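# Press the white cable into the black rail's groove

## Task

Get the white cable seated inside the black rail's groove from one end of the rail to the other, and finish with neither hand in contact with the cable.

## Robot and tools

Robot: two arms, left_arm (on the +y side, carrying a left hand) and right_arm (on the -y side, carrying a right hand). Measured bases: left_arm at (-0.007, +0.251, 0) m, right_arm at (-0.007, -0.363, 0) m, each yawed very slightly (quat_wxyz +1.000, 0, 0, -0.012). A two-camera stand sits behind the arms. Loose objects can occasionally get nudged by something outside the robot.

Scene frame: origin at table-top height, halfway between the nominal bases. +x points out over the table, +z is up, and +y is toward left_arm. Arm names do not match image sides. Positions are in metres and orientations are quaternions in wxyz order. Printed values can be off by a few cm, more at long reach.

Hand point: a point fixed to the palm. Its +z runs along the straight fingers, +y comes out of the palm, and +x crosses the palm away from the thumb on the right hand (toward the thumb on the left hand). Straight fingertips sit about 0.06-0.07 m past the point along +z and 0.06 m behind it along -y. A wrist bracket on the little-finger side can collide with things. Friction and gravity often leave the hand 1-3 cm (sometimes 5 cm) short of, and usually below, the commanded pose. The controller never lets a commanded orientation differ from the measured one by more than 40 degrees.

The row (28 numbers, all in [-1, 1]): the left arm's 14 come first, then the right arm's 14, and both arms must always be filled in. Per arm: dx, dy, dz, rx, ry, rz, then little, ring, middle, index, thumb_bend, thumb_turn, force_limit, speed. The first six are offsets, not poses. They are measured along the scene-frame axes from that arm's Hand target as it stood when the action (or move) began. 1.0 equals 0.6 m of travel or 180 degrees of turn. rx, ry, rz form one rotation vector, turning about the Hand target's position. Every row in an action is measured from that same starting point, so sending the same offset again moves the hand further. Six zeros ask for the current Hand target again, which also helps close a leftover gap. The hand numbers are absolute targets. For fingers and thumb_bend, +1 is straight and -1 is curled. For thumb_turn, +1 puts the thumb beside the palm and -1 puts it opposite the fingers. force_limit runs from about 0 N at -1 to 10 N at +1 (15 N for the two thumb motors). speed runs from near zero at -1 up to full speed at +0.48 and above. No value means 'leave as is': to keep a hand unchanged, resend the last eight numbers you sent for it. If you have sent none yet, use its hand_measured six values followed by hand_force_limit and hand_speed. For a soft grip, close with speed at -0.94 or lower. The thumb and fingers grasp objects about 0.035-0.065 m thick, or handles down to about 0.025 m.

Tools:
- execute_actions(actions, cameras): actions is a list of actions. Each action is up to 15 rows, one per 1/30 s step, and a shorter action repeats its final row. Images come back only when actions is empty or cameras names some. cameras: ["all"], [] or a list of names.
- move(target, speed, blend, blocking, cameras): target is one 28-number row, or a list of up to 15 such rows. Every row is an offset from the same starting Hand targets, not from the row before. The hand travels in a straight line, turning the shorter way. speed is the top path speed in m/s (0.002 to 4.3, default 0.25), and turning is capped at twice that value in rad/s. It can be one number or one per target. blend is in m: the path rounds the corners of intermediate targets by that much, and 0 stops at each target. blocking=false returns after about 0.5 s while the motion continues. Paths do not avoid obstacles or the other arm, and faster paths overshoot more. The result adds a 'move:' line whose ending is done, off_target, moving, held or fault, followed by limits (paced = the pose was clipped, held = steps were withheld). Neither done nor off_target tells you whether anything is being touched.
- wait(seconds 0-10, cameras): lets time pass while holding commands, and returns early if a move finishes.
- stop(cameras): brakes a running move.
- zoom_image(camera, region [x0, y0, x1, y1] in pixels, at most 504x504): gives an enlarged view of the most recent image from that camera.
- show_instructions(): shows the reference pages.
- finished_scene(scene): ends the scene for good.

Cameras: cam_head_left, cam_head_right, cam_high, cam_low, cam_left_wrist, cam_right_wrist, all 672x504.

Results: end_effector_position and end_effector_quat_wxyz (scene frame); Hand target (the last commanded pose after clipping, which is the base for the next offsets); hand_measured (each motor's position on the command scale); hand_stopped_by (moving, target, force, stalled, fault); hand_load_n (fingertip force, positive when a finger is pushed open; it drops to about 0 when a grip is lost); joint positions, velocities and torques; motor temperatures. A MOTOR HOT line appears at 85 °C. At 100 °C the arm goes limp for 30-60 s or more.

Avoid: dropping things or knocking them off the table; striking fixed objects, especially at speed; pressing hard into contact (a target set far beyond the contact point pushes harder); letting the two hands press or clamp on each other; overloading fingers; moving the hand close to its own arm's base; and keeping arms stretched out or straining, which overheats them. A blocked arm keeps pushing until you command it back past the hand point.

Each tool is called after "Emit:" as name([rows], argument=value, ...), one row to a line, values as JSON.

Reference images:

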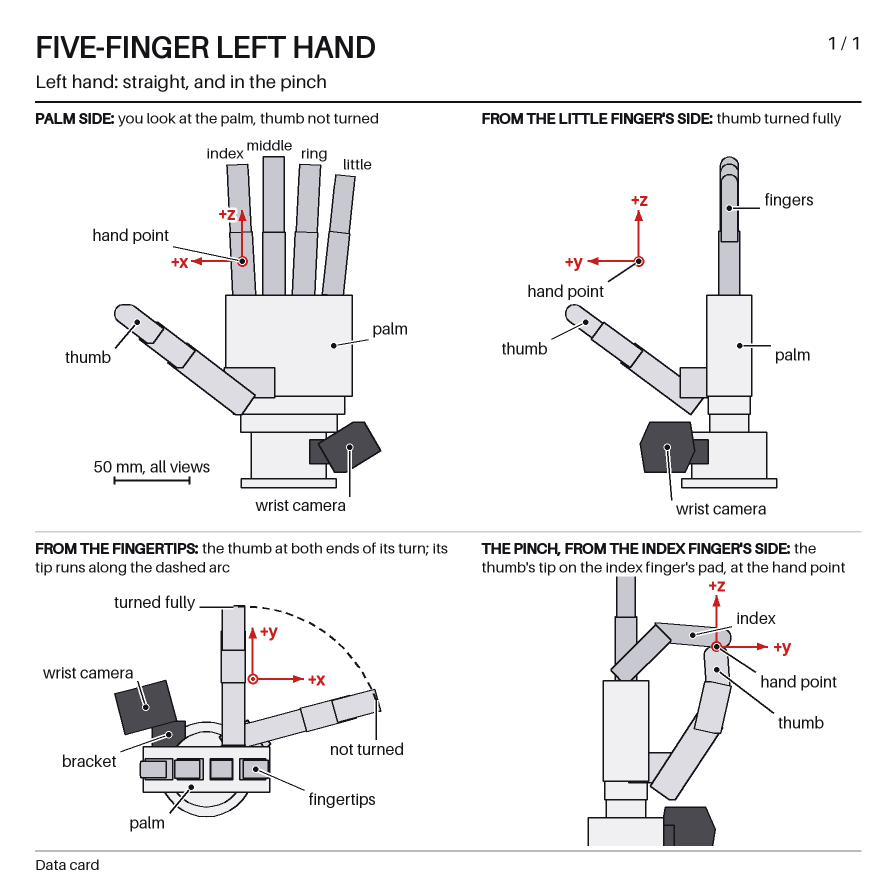

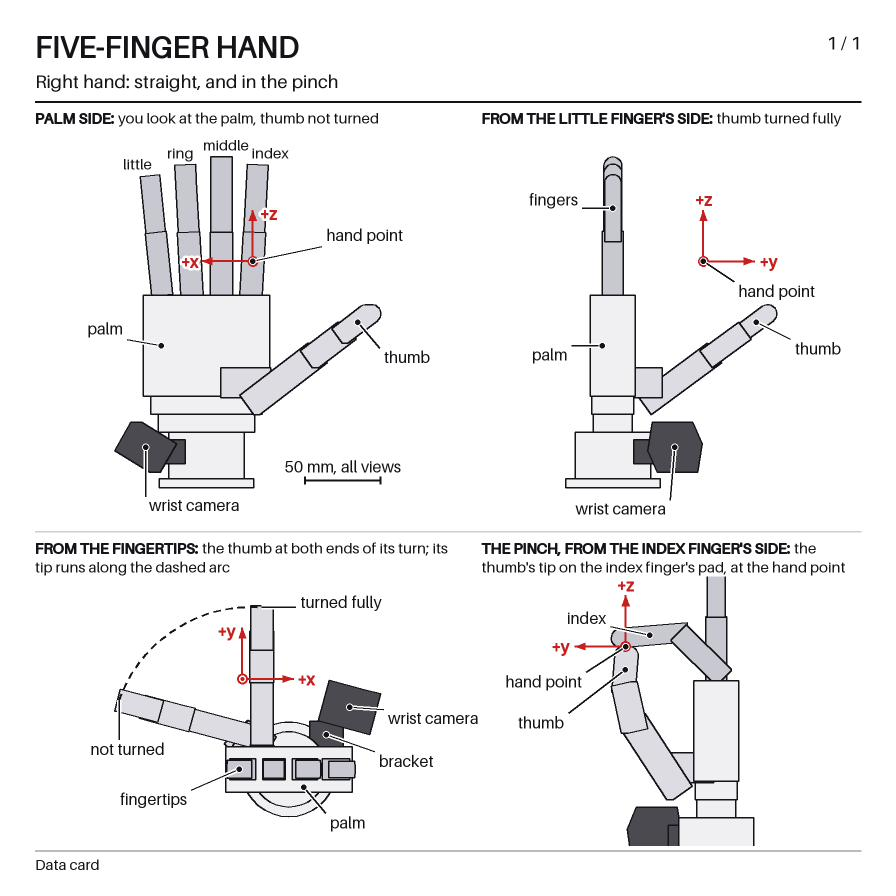

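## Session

Emit:
execute_actions(actions=[])

Emit:
zoom_image(camera="cam_high", region=[100, 150, 440, 405])

Emit:
zoom_image(camera="cam_head_left", region=[100, 200, 500, 500])

Scene clock: 0.00 s.
left_arm: end_effector_position=(+0.4594, +0.0805, +0.2558) hand_measured=(+1.000, +1.000, +1.000, +1.000, +1.000, +1.000) hand_load_n=(+0.0, +0.0, +0.0, +0.0, +0.0, +0.0) hand_stopped_by=(target, target, target, target, target, target) hand_force_limit=0.00 hand_speed=-0.80 end_effector_quat_wxyz=(+0.098, +0.752, -0.636, +0.142) | right_arm: end_effector_position=(+0.1343, -0.1804, +0.1271) hand_measured=(+1.000, +1.000, +1.000, +1.000, +1.000, +1.000) hand_load_n=(+0.0, +0.0, +0.0, +0.0, +0.0, +0.0) hand_stopped_by=(target, target, target, target, target, target) hand_force_limit=0.00 hand_speed=-0.80 end_effector_quat_wxyz=(+0.036, +0.989, -0.109, +0.096)
Joint positions: left_arm=[-0.108 1.64 1.639 -1.43 0.319 -0.322] | right_arm=[1.063 1.143 0.854 -1.268 0.205 -0.314]
Joint velocities: within noise
Joint torques (N m): no reading
Motor temperatures (°C): left_arm=[27 25 39 27 27 23] | right_arm=[24 27 33 23 23 24]
Heat: left arm: hottest elbow 39 °C; right arm: hottest elbow 33 °C.
Hand target: left_arm +0.4655, +0.0796, +0.2677; +0.089, +0.749, -0.637, +0.156 | right_arm +0.1384, -0.1734, +0.1334; +0.027, +0.989, -0.110, +0.100

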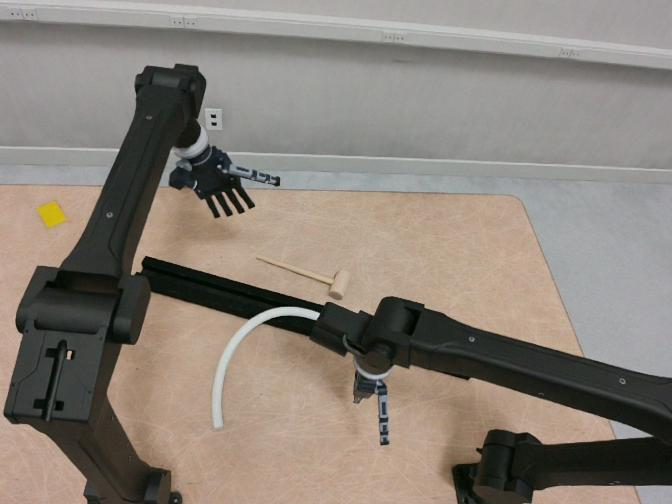

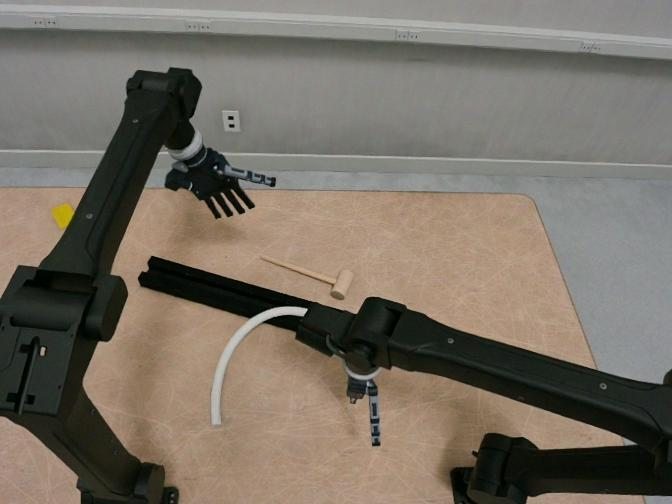

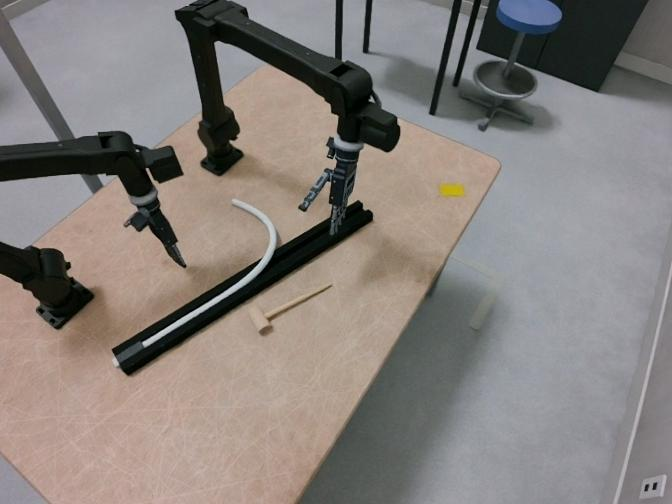

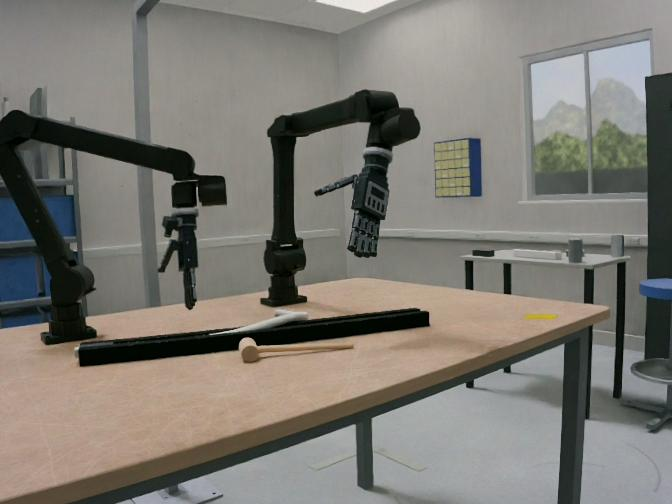

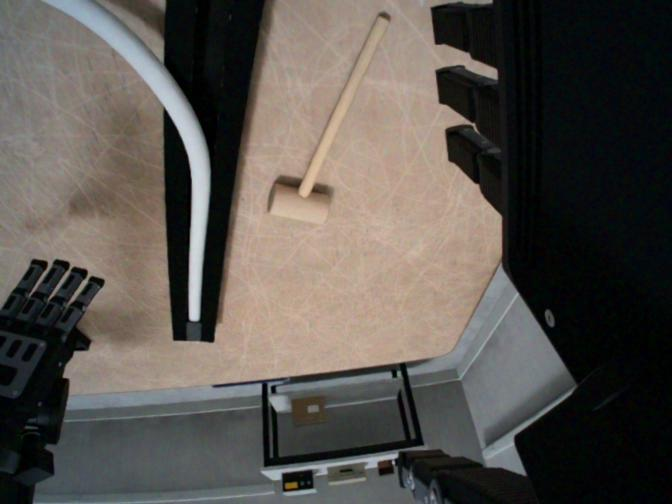

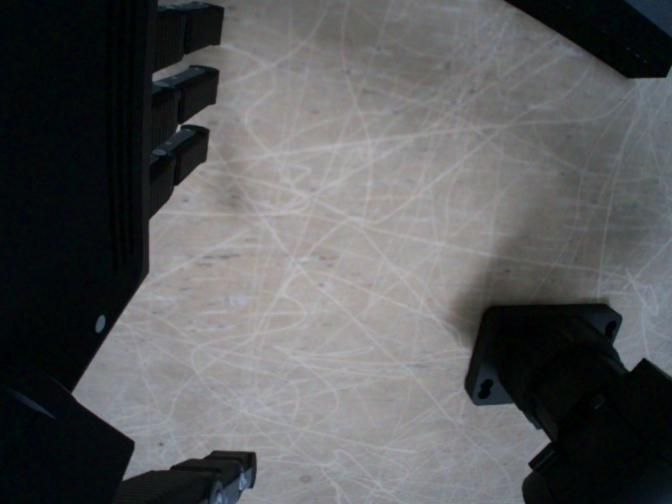

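Scaled by 1.482 from the camera's 672x504 image, which has a finer 960x720 frame.

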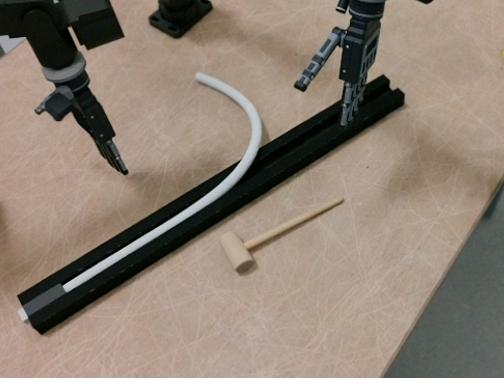

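Scaled by 1.260 from the camera's 672x504 image, which has a finer 960x720 frame.

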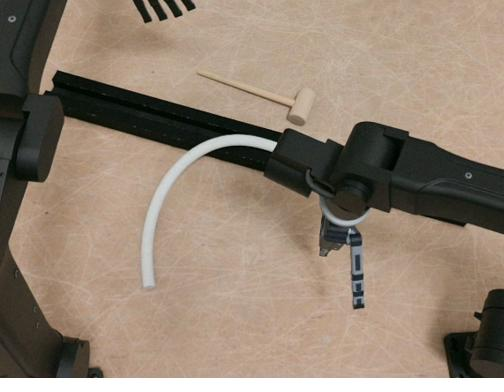

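Emit:
move([
  [-0.1,0.1,0.06,0,0,0,1,1,1,1,1,-1,0,0.2,0,0,0.11,0,0,0,1,1,1,1,1,-1,0,0.2],
  [-0.326,0.2007,0.0205,0.1154,0.0158,-0.1339,1,1,1,1,1,-1,0,0.2,0.1027,-0.178,0.11,0.0702,0.0254,-0.5382,1,1,1,1,1,-1,0,0.2],
], speed=[0.3,0.4], blend=[0.03,0], cameras=["all"])

Scene clock: 40.07 s.
left_arm: end_effector_position=(+0.2752, +0.2021, +0.2756) hand_measured=(+1.000, +1.000, +1.000, +1.000, +1.000, -1.000) hand_load_n=(+0.0, +0.0, +0.0, +0.0, -0.5, +0.0) hand_stopped_by=(target, target, target, target, target, target) hand_force_limit=0.00 hand_speed=0.20 end_effector_quat_wxyz=(-0.004, -0.619, +0.785, +0.002) | right_arm: end_effector_position=(+0.2031, -0.2789, +0.1965) hand_measured=(+1.000, +1.000, +1.000, +1.000, +1.000, -1.000) hand_load_n=(+0.0, +0.0, +0.0, +0.0, +0.0, +0.0) hand_stopped_by=(target, target, target, target, target, target) hand_force_limit=0.00 hand_speed=0.20 end_effector_quat_wxyz=(-0.001, -0.584, +0.812, -0.001)
Joint positions: left_arm=[-0.068 1.261 1.343 -1.661 0.002 0.144] | right_arm=[0.166 1.014 0.953 -1.511 0.003 0.466]
Joint torques (N m): left_arm=[-1.14 -9.76 6.94 -0.25 -0.27 0.1] | right_arm=[-1.03 -3.19 7.86 0.17 -0.07 0.14]
Motor temperatures (°C): left_arm=[27 27 46 27 27 23] | right_arm=[24 27 36 23 23 24]
Heat: left arm: hottest elbow 46 °C; right arm: hottest elbow 36 °C.
Hand target: left_arm +0.2699, +0.2001, +0.2801; +0.000, -0.608, +0.794, +0.001 | right_arm +0.2000, -0.2802, +0.1994; +0.000, -0.574, +0.819, -0.001
Off the commanded pose: left_arm 0.007 m, 2 deg | right_arm 0.005 m, 1 deg.
move: done

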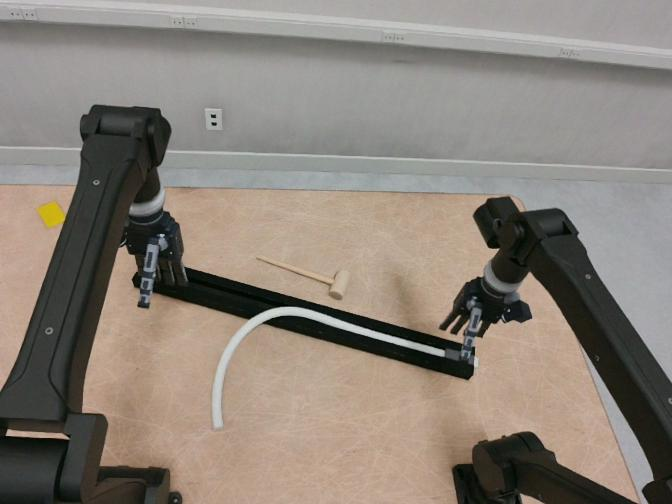

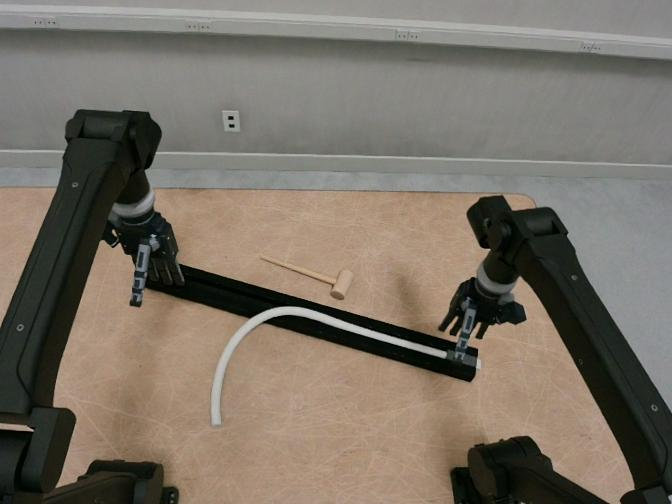

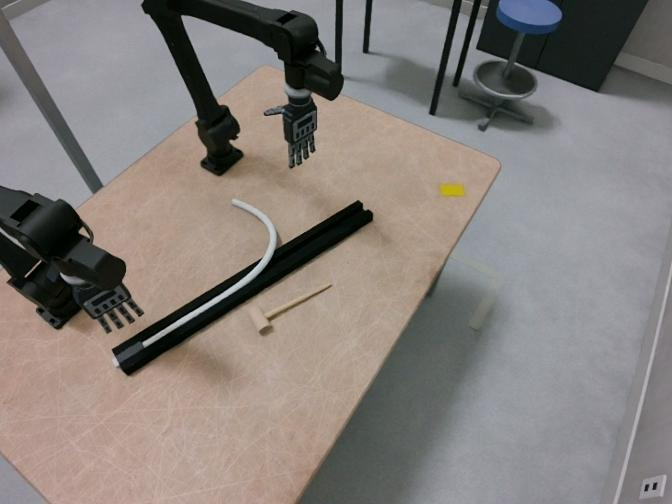

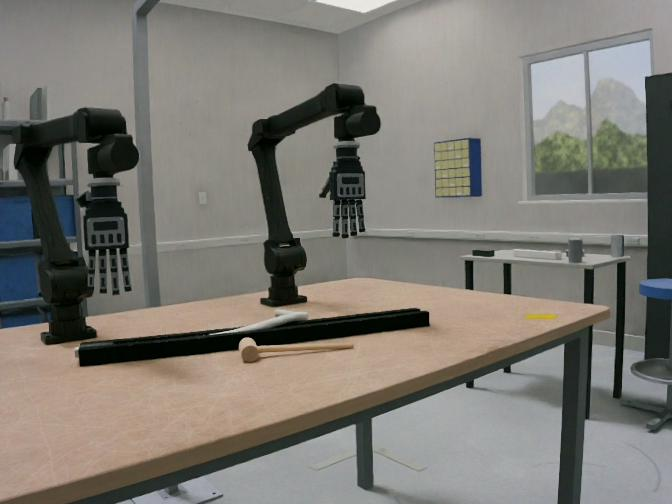

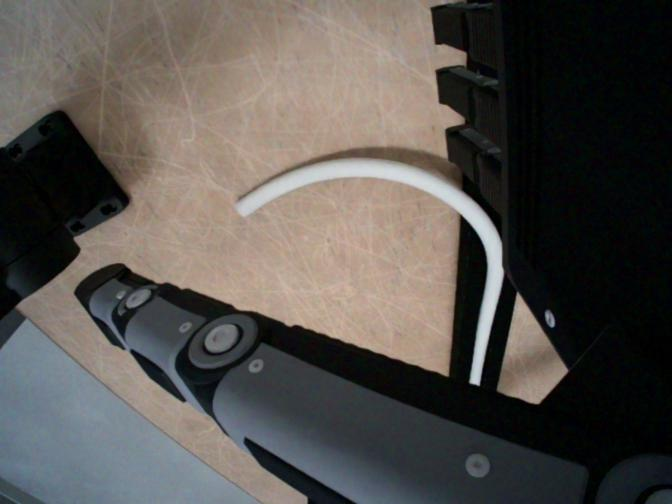

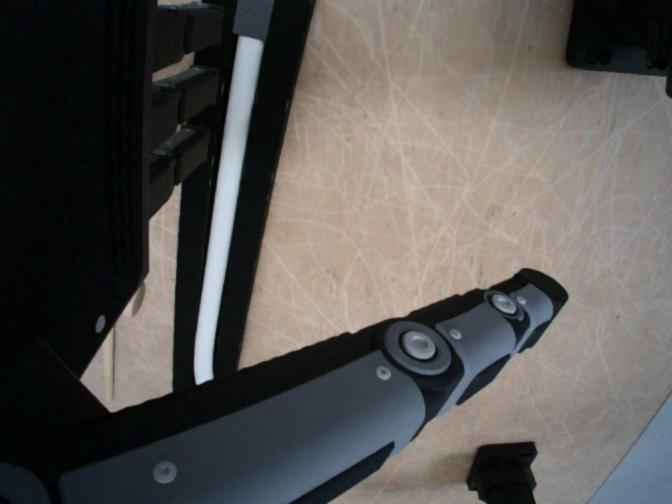

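Emit:
move([
  [-0.0215,-0.3135,-0.04,0,0,0.2928,1,1,1,1,1,-1,0,0.2,0,0,0,0,0,0,1,1,1,1,1,-1,0,0.2],
  [-0.0215,-0.3135,-0.29,0,0,0.2928,1,1,1,1,1,-1,0,0.2,0,0,0,0,0,0,1,1,1,1,1,-1,0,0.2],
], speed=[0.3,0.2], blend=[0.02,0], cameras=["cam_head_left","cam_high","cam_low","cam_right_wrist","cam_left_wrist"])

Emit:
zoom_image(camera="cam_high", region=[170, 150, 370, 300])

Emit:
zoom_image(camera="cam_head_left", region=[180, 280, 380, 430])

Scene clock: 163.23 s.
left_arm: end_effector_position=(+0.2561, +0.0175, +0.1075) hand_measured=(+1.000, +1.000, +1.000, +1.000, +1.000, -1.000) hand_load_n=(+0.0, +0.0, +0.0, +0.0, +0.0, +0.0) hand_stopped_by=(target, target, target, target, target, target) hand_force_limit=0.00 hand_speed=0.20 end_effector_quat_wxyz=(+0.002, +0.897, -0.441, -0.004) | right_arm: end_effector_position=(+0.2032, -0.2788, +0.1965) hand_measured=(+1.000, +1.000, +1.000, +1.000, +1.000, -1.000) hand_load_n=(+0.0, +0.0, +0.0, +0.0, +0.0, +0.0) hand_stopped_by=(target, target, target, target, target, target) hand_force_limit=0.00 hand_speed=0.20 end_effector_quat_wxyz=(-0.001, -0.584, +0.812, -0.001)
Joint positions: left_arm=[-0.505 1.297 0.927 -1.209 0.004 -1.186] | right_arm=[0.166 1.014 0.953 -1.511 0.003 0.466]
Joint torques (N m): left_arm=[-1.2 -7.82 6.72 0.64 -0.22 -0.19] | right_arm=[-1.2 -3.14 7.87 0.17 -0.09 0.14]
Heat: left arm: hottest elbow 45 °C; right arm: hottest elbow 38 °C.
Hand target: left_arm +0.2570, +0.0120, +0.1060; +0.000, +0.897, -0.442, -0.001 | right_arm +0.2000, -0.2802, +0.1994; +0.000, -0.574, +0.819, -0.001
Off the commanded pose: left_arm 0.006 m, 0 deg | right_arm 0.005 m, 1 deg.
move: done
Images, in order (width x height): cam_head_left 672x504, cam_high 672x504, cam_low 672x504, cam_left_wrist 672x504, cam_right_wrist 672x504.

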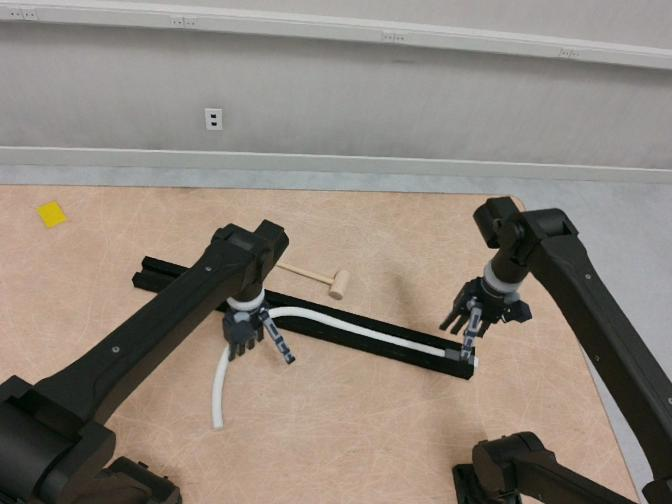

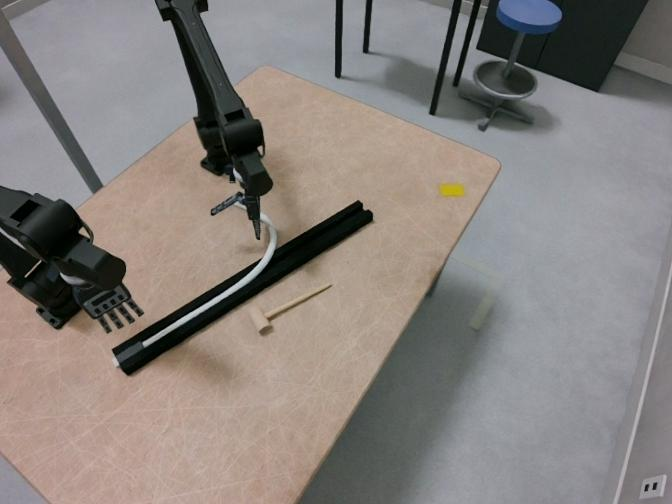

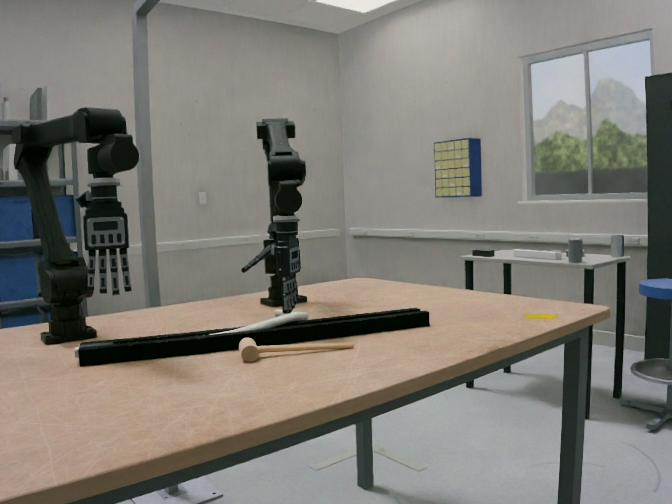

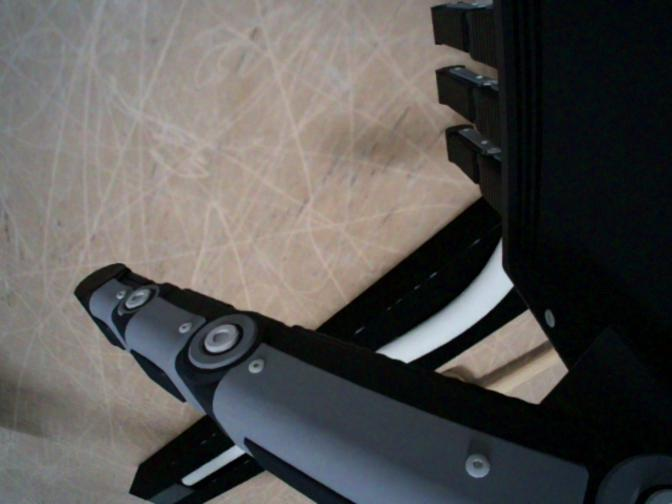

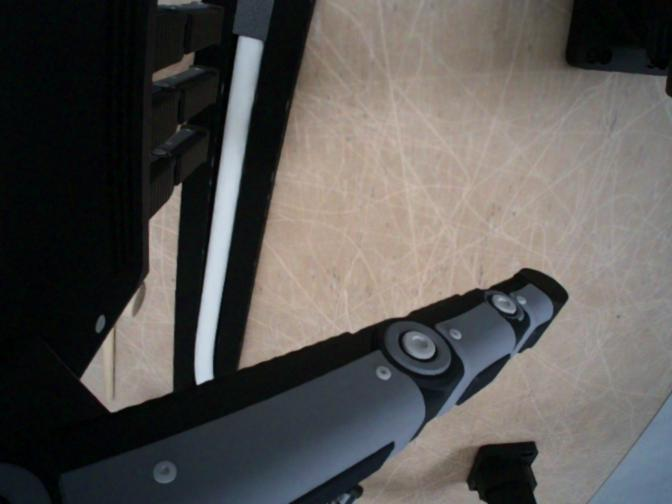

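Scaled by 2.520 from the camera's 672x504 image, which has a finer 960x720 frame.

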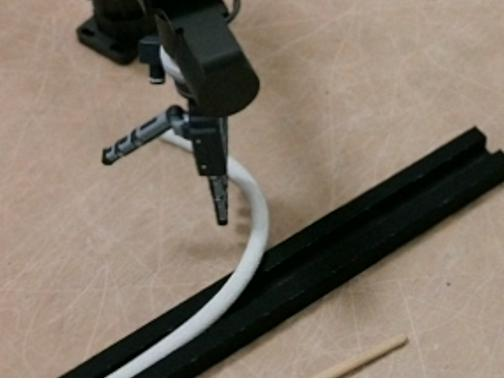

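Scaled by 2.520 from the camera's 672x504 image, which has a finer 960x720 frame.

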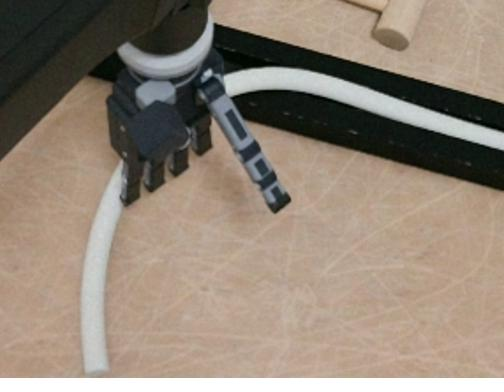

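Emit:
move([
  [0.0783,0.12,0.002,0,0,-0.0983,1,1,1,1,1,-1,0,0.2,0,0,0,0,0,0,1,1,1,1,1,-1,0,0.2],
  [0.1383,0.22,0.015,0,0,-0.1817,1,1,1,1,1,-1,0,0.2,0.117,0.333,-0.05,0,0,0,1,1,1,1,1,-1,0,0.2],
], speed=[0.08,0.16], blend=[0.015,0], cameras=["cam_head_left","cam_high","cam_low","cam_right_wrist","cam_left_wrist"])

Emit:
zoom_image(camera="cam_high", region=[190, 140, 390, 290])

Emit:
zoom_image(camera="cam_head_left", region=[130, 240, 330, 390])

Emit:
zoom_image(camera="cam_low", region=[230, 230, 430, 380])

Scene clock: 185.40 s.
left_arm: end_effector_position=(+0.3220, +0.1419, +0.1043) hand_measured=(+1.000, +1.000, +1.000, +1.000, +1.000, -1.000) hand_load_n=(+0.0, +0.0, +0.0, +0.0, +0.0, +0.0) hand_stopped_by=(target, target, target, target, target, target) hand_force_limit=0.00 hand_speed=0.20 end_effector_quat_wxyz=(+0.006, +0.737, -0.676, -0.012) | right_arm: end_effector_position=(+0.2555, -0.0942, +0.1609) hand_measured=(+1.000, +1.000, +1.000, +1.000, +1.000, -1.000) hand_load_n=(+0.0, +0.0, +0.0, +0.0, +0.0, +0.0) hand_stopped_by=(target, target, target, target, target, target) hand_force_limit=0.00 hand_speed=0.20 end_effector_quat_wxyz=(-0.017, -0.577, +0.816, +0.001)
Joint positions: left_arm=[-0.163 1.457 1.072 -1.213 -0.002 -0.273] | right_arm=[0.642 1.38 1.151 -1.376 -0.002 0.958]
Joint torques (N m): left_arm=[0.79 -9.64 9.81 -0.35 -0.13 0.13] | right_arm=[0.26 -5.42 11.33 0.83 0.11 0.11]
Heat: left arm: hottest elbow 45 °C; right arm: hottest elbow 38 °C.
Hand target: left_arm +0.3399, +0.1440, +0.1150; +0.000, +0.737, -0.676, -0.001 | right_arm +0.2702, -0.0803, +0.1695; +0.000, -0.574, +0.819, -0.001
Off the commanded pose: left_arm 0.021 m, 1 deg | right_arm 0.022 m, 2 deg.
move: off_target (left_arm, right_arm)
Images, in order (width x height): cam_head_left 672x504, cam_high 672x504, cam_low 672x504, cam_left_wrist 672x504, cam_right_wrist 672x504.

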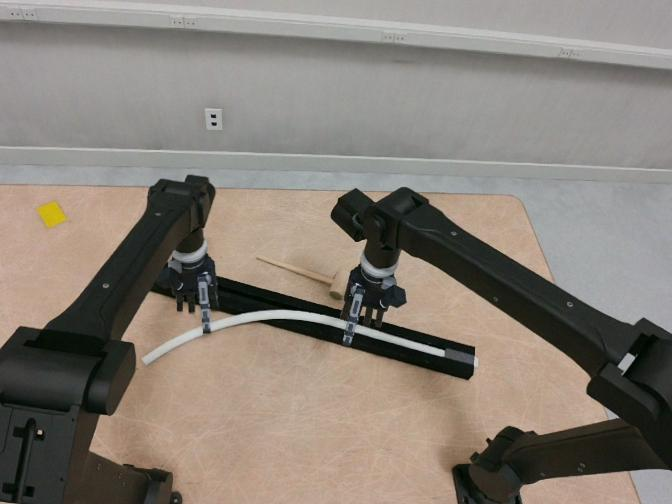

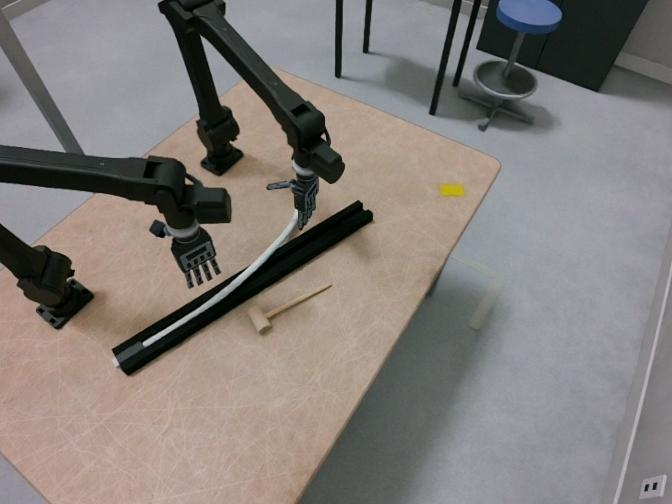

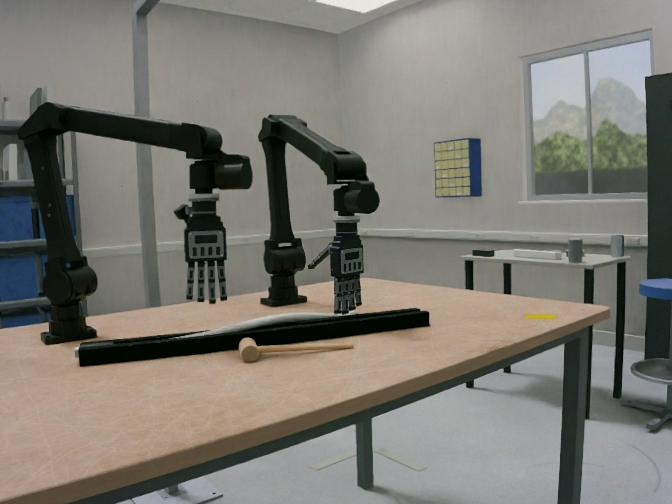

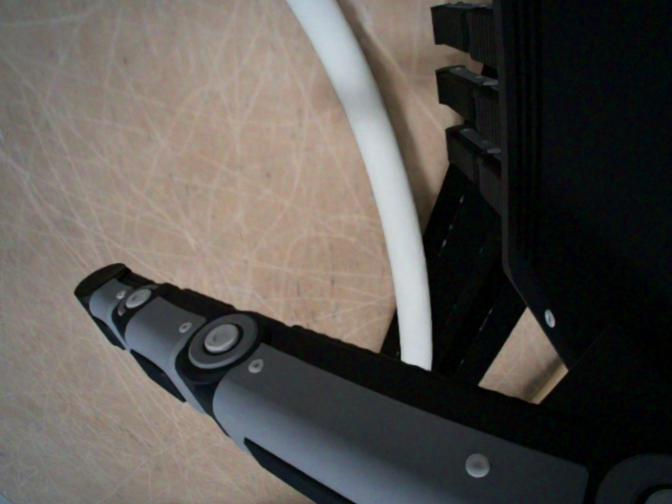

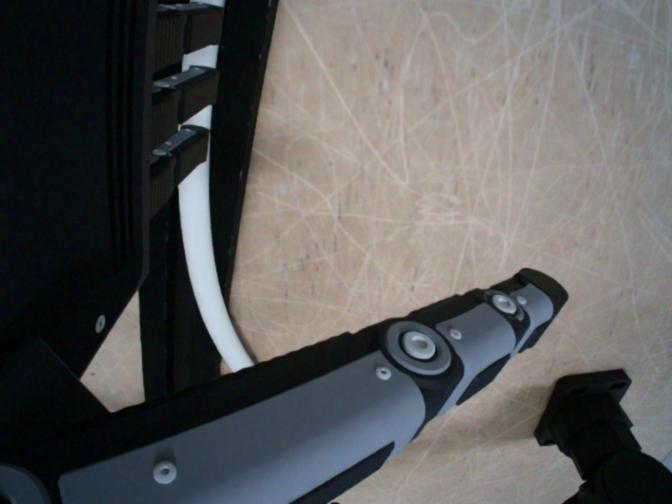

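Scaled by 2.520 from the camera's 672x504 image, which has a finer 960x720 frame.

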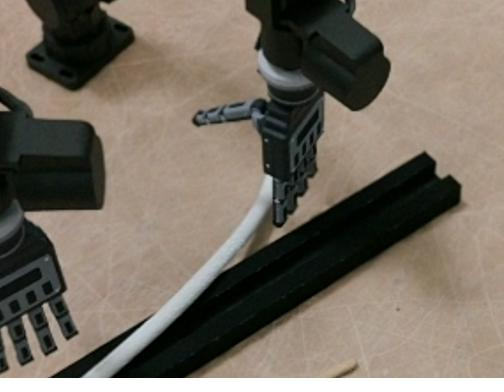

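Scaled by 2.520 from the camera's 672x504 image, which has a finer 960x720 frame.

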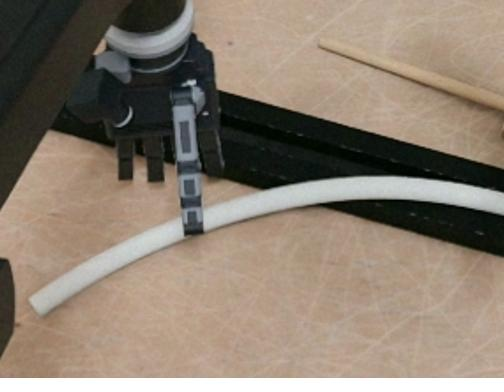

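Scaled by 2.520 from the camera's 672x504 image, which has a finer 960x720 frame.

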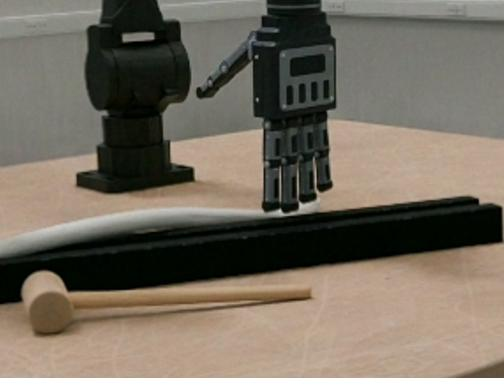

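Emit:
move([
  [-0.02,0.0,0.11,0,0,0,1,1,1,1,1,-1,0,0.2,0,0,0,0,0,0,1,1,1,1,1,-1,0,0.2],
  [-0.153,-0.05,0.11,0,0,0.039,1,1,1,1,1,-1,0,0.2,0.0,0.0,0,0,0,0,1,1,1,1,1,-1,0,0.2],
  [-0.153,-0.05,-0.03,0,0,0.039,1,1,1,1,1,-1,0,0.2,0.0,0.0,0,0,0,0,1,1,1,1,1,-1,0,0.2],
], speed=[0.15,0.25,0.15], blend=[0.02,0.02,0], cameras=["cam_head_left","cam_high","cam_low","cam_right_wrist","cam_left_wrist"])

Emit:
zoom_image(camera="cam_high", region=[190, 140, 390, 290])

Emit:
zoom_image(camera="cam_head_left", region=[130, 240, 330, 390])

Emit:
zoom_image(camera="cam_low", region=[230, 230, 430, 380])

Scene clock: 242.87 s.
left_arm: end_effector_position=(+0.2463, +0.1188, +0.0993) hand_measured=(+1.000, +1.000, +1.000, +1.000, +1.000, -1.000) hand_load_n=(+0.0, +0.0, +0.0, +0.0, +0.0, +0.0) hand_stopped_by=(target, target, target, target, target, target) hand_force_limit=0.00 hand_speed=0.20 end_effector_quat_wxyz=(+0.002, +0.777, -0.630, -0.002) | right_arm: end_effector_position=(+0.2556, -0.0941, +0.1609) hand_measured=(+1.000, +1.000, +1.000, +1.000, +1.000, -1.000) hand_load_n=(+0.0, +0.0, +0.0, +0.0, +0.0, +0.0) hand_stopped_by=(target, target, target, target, target, target) hand_force_limit=0.00 hand_speed=0.20 end_effector_quat_wxyz=(-0.017, -0.577, +0.817, +0.001)
Joint positions: left_arm=[-0.258 1.248 0.861 -1.189 0.002 -0.491] | right_arm=[0.642 1.38 1.151 -1.376 -0.002 0.958]
Joint torques (N m): left_arm=[-1.14 -6.95 6.6 0.44 -0.22 -0.17] | right_arm=[0.09 -5.36 11.36 0.9 0.11 0.14]
Heat: left arm: hottest elbow 50 °C; right arm: hottest elbow 40 °C.
Hand target: left_arm +0.2481, +0.1140, +0.0970; +0.000, +0.777, -0.630, -0.001 | right_arm +0.2702, -0.0803, +0.1695; +0.000, -0.574, +0.819, -0.001
Off the commanded pose: left_arm 0.006 m, 0 deg | right_arm 0.022 m, 2 deg.
move: off_target (right_arm)
Images, in order (width x height): cam_head_left 672x504, cam_high 672x504, cam_low 672x504, cam_left_wrist 672x504, cam_right_wrist 672x504.

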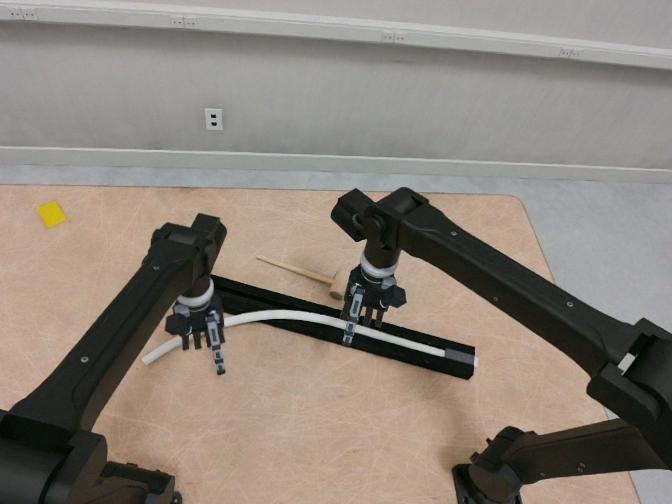

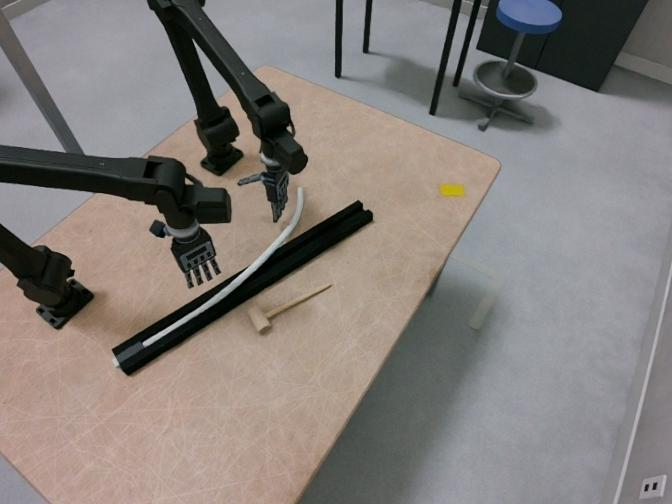

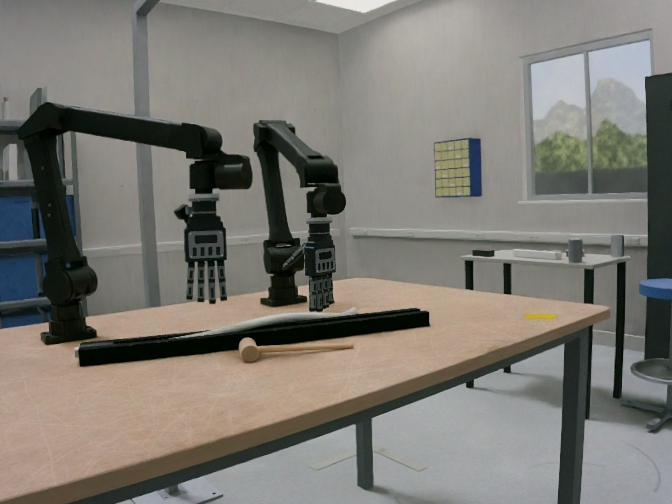

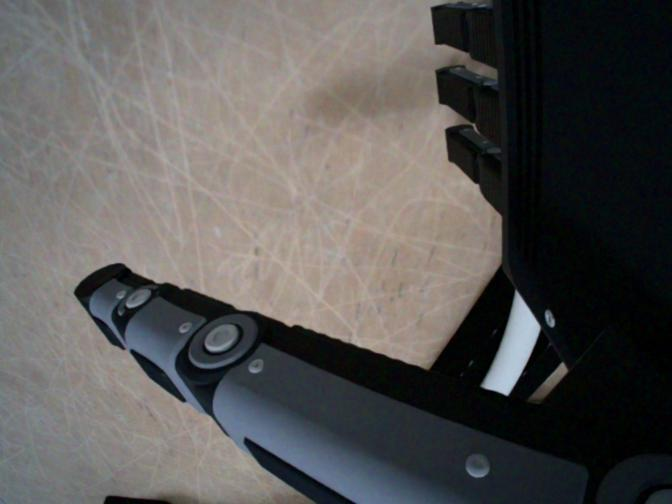

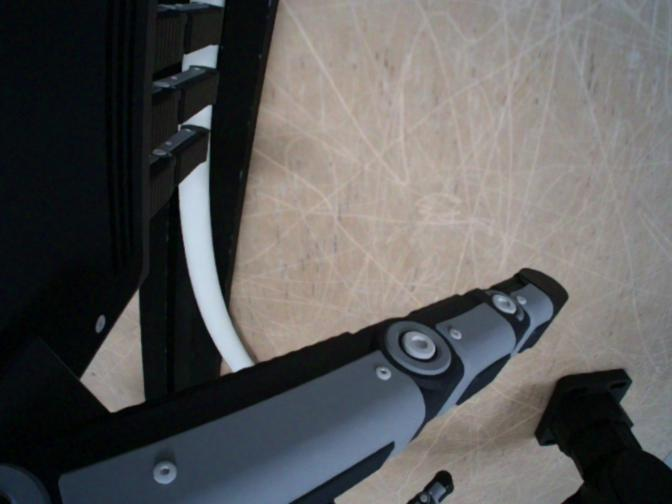

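Scaled by 2.520 from the camera's 672x504 image, which has a finer 960x720 frame.

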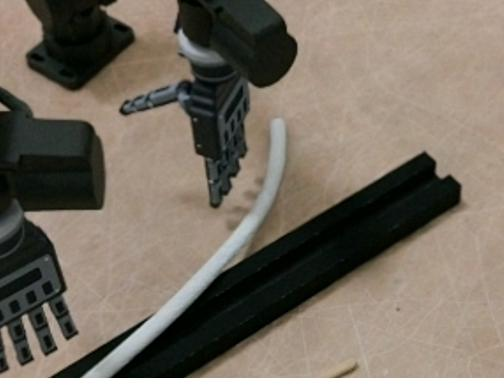

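Scaled by 2.520 from the camera's 672x504 image, which has a finer 960x720 frame.

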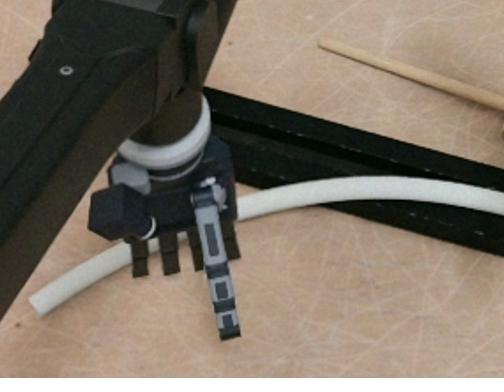

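Scaled by 2.520 from the camera's 672x504 image, which has a finer 960x720 frame.

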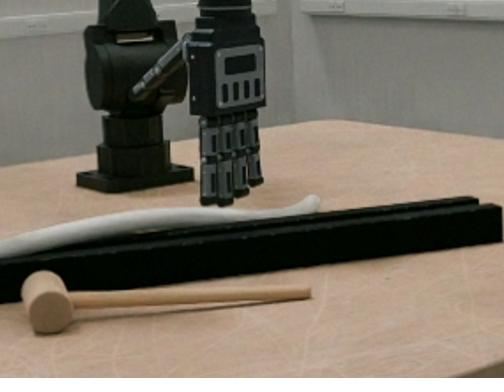

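Emit:
move([
  [0.0395,0.0067,-0.01,0,0,-0.011,1,1,1,1,1,-1,0,0.2,0,0,0,0,0,0,1,1,1,1,1,-1,0,0.2],
  [0.0882,0.0083,0.0117,0,0,-0.0389,1,1,1,1,1,-1,0,0.2,0.0,0.0,0,0,0,0,1,1,1,1,1,-1,0,0.2],
], speed=[0.08,0.08], blend=[0.01,0], cameras=["cam_head_left","cam_high","cam_low","cam_left_wrist"])

Emit:
zoom_image(camera="cam_high", region=[190, 140, 390, 290])

Emit:
zoom_image(camera="cam_head_left", region=[130, 240, 330, 390])

Emit:
zoom_image(camera="cam_low", region=[230, 230, 430, 380])

Scene clock: 265.13 s.
left_arm: end_effector_position=(+0.2809, +0.1185, +0.0924) hand_measured=(+1.000, +1.000, +1.000, +1.000, +1.000, -1.000) hand_load_n=(+0.0, +0.0, +0.0, +0.0, +0.0, +0.0) hand_stopped_by=(target, target, target, target, target, target) hand_force_limit=0.00 hand_speed=0.20 end_effector_quat_wxyz=(+0.008, +0.736, -0.676, -0.015) | right_arm: end_effector_position=(+0.2556, -0.0941, +0.1609) hand_measured=(+1.000, +1.000, +1.000, +1.000, +1.000, -1.000) hand_load_n=(+0.0, +0.0, +0.0, +0.0, +0.0, +0.0) hand_stopped_by=(target, target, target, target, target, target) hand_force_limit=0.00 hand_speed=0.20 end_effector_quat_wxyz=(-0.017, -0.577, +0.817, +0.001)
Joint positions: left_arm=[-0.247 1.386 0.964 -1.183 0 -0.357] | right_arm=[0.642 1.38 1.151 -1.376 -0.002 0.958]
Joint torques (N m): left_arm=[0.91 -8.53 9.8 -0.23 -0.18 0.11] | right_arm=[0.21 -5.48 11.3 0.84 0.11 0.14]
Motor temperatures (°C): left_arm=[27 26 47 27 27 23] | right_arm=[24 27 41 23 23 24]
Heat: left arm: hottest elbow 47 °C; right arm: hottest elbow 41 °C.
Hand target: left_arm +0.3009, +0.1189, +0.1040; +0.000, +0.737, -0.676, -0.001 | right_arm +0.2702, -0.0803, +0.1695; +0.000, -0.574, +0.819, -0.001
Off the commanded pose: left_arm 0.023 m, 2 deg | right_arm 0.022 m, 2 deg.
move: off_target (left_arm, right_arm)
Images, in order (width x height): cam_head_left 672x504, cam_high 672x504, cam_low 672x504, cam_left_wrist 672x504.

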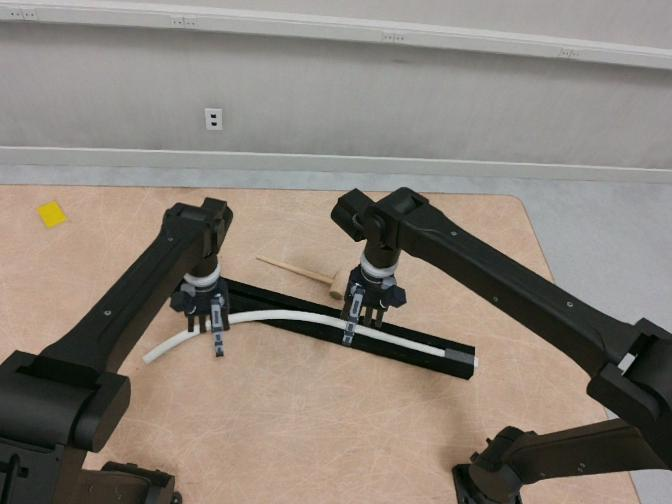

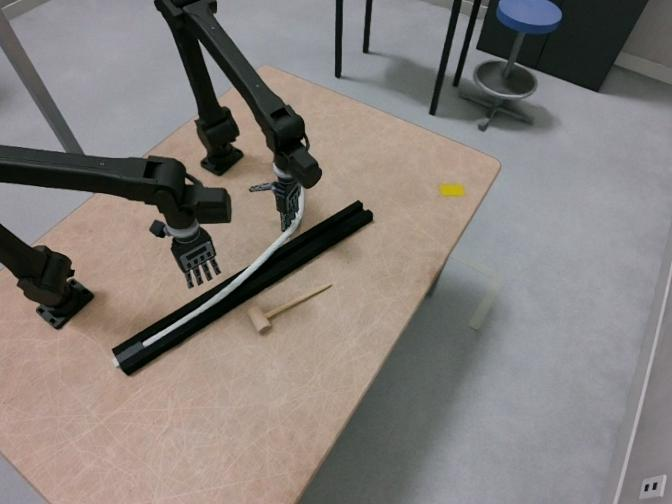

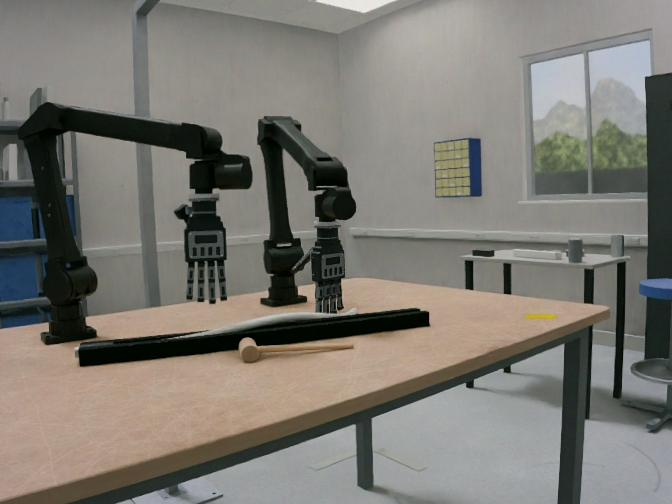

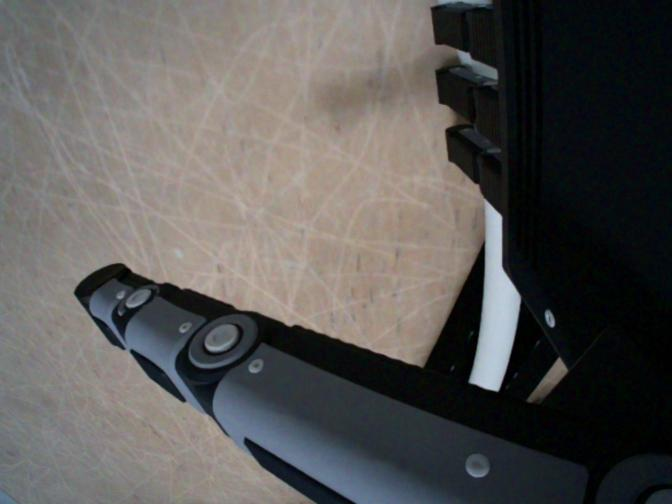

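Scaled by 2.520 from the camera's 672x504 image, which has a finer 960x720 frame.

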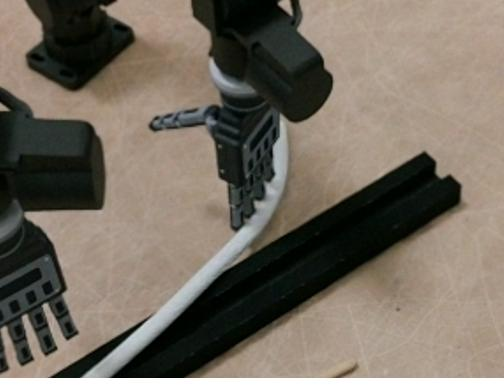

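Scaled by 2.520 from the camera's 672x504 image, which has a finer 960x720 frame.

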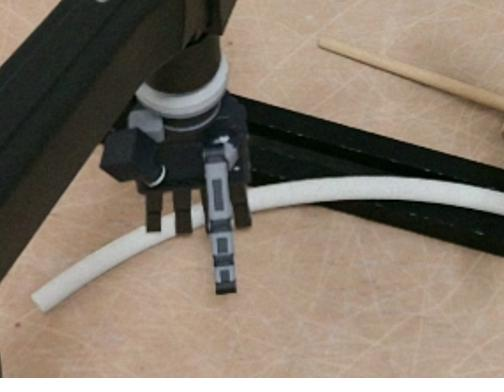

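Scaled by 2.520 from the camera's 672x504 image, which has a finer 960x720 frame.

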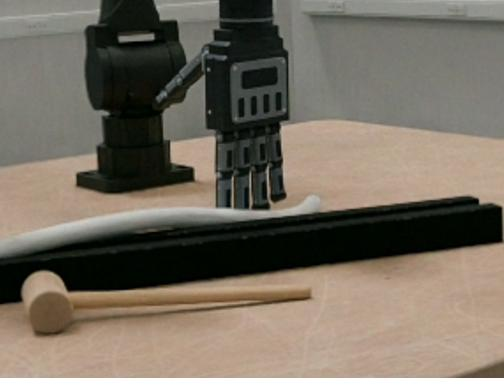

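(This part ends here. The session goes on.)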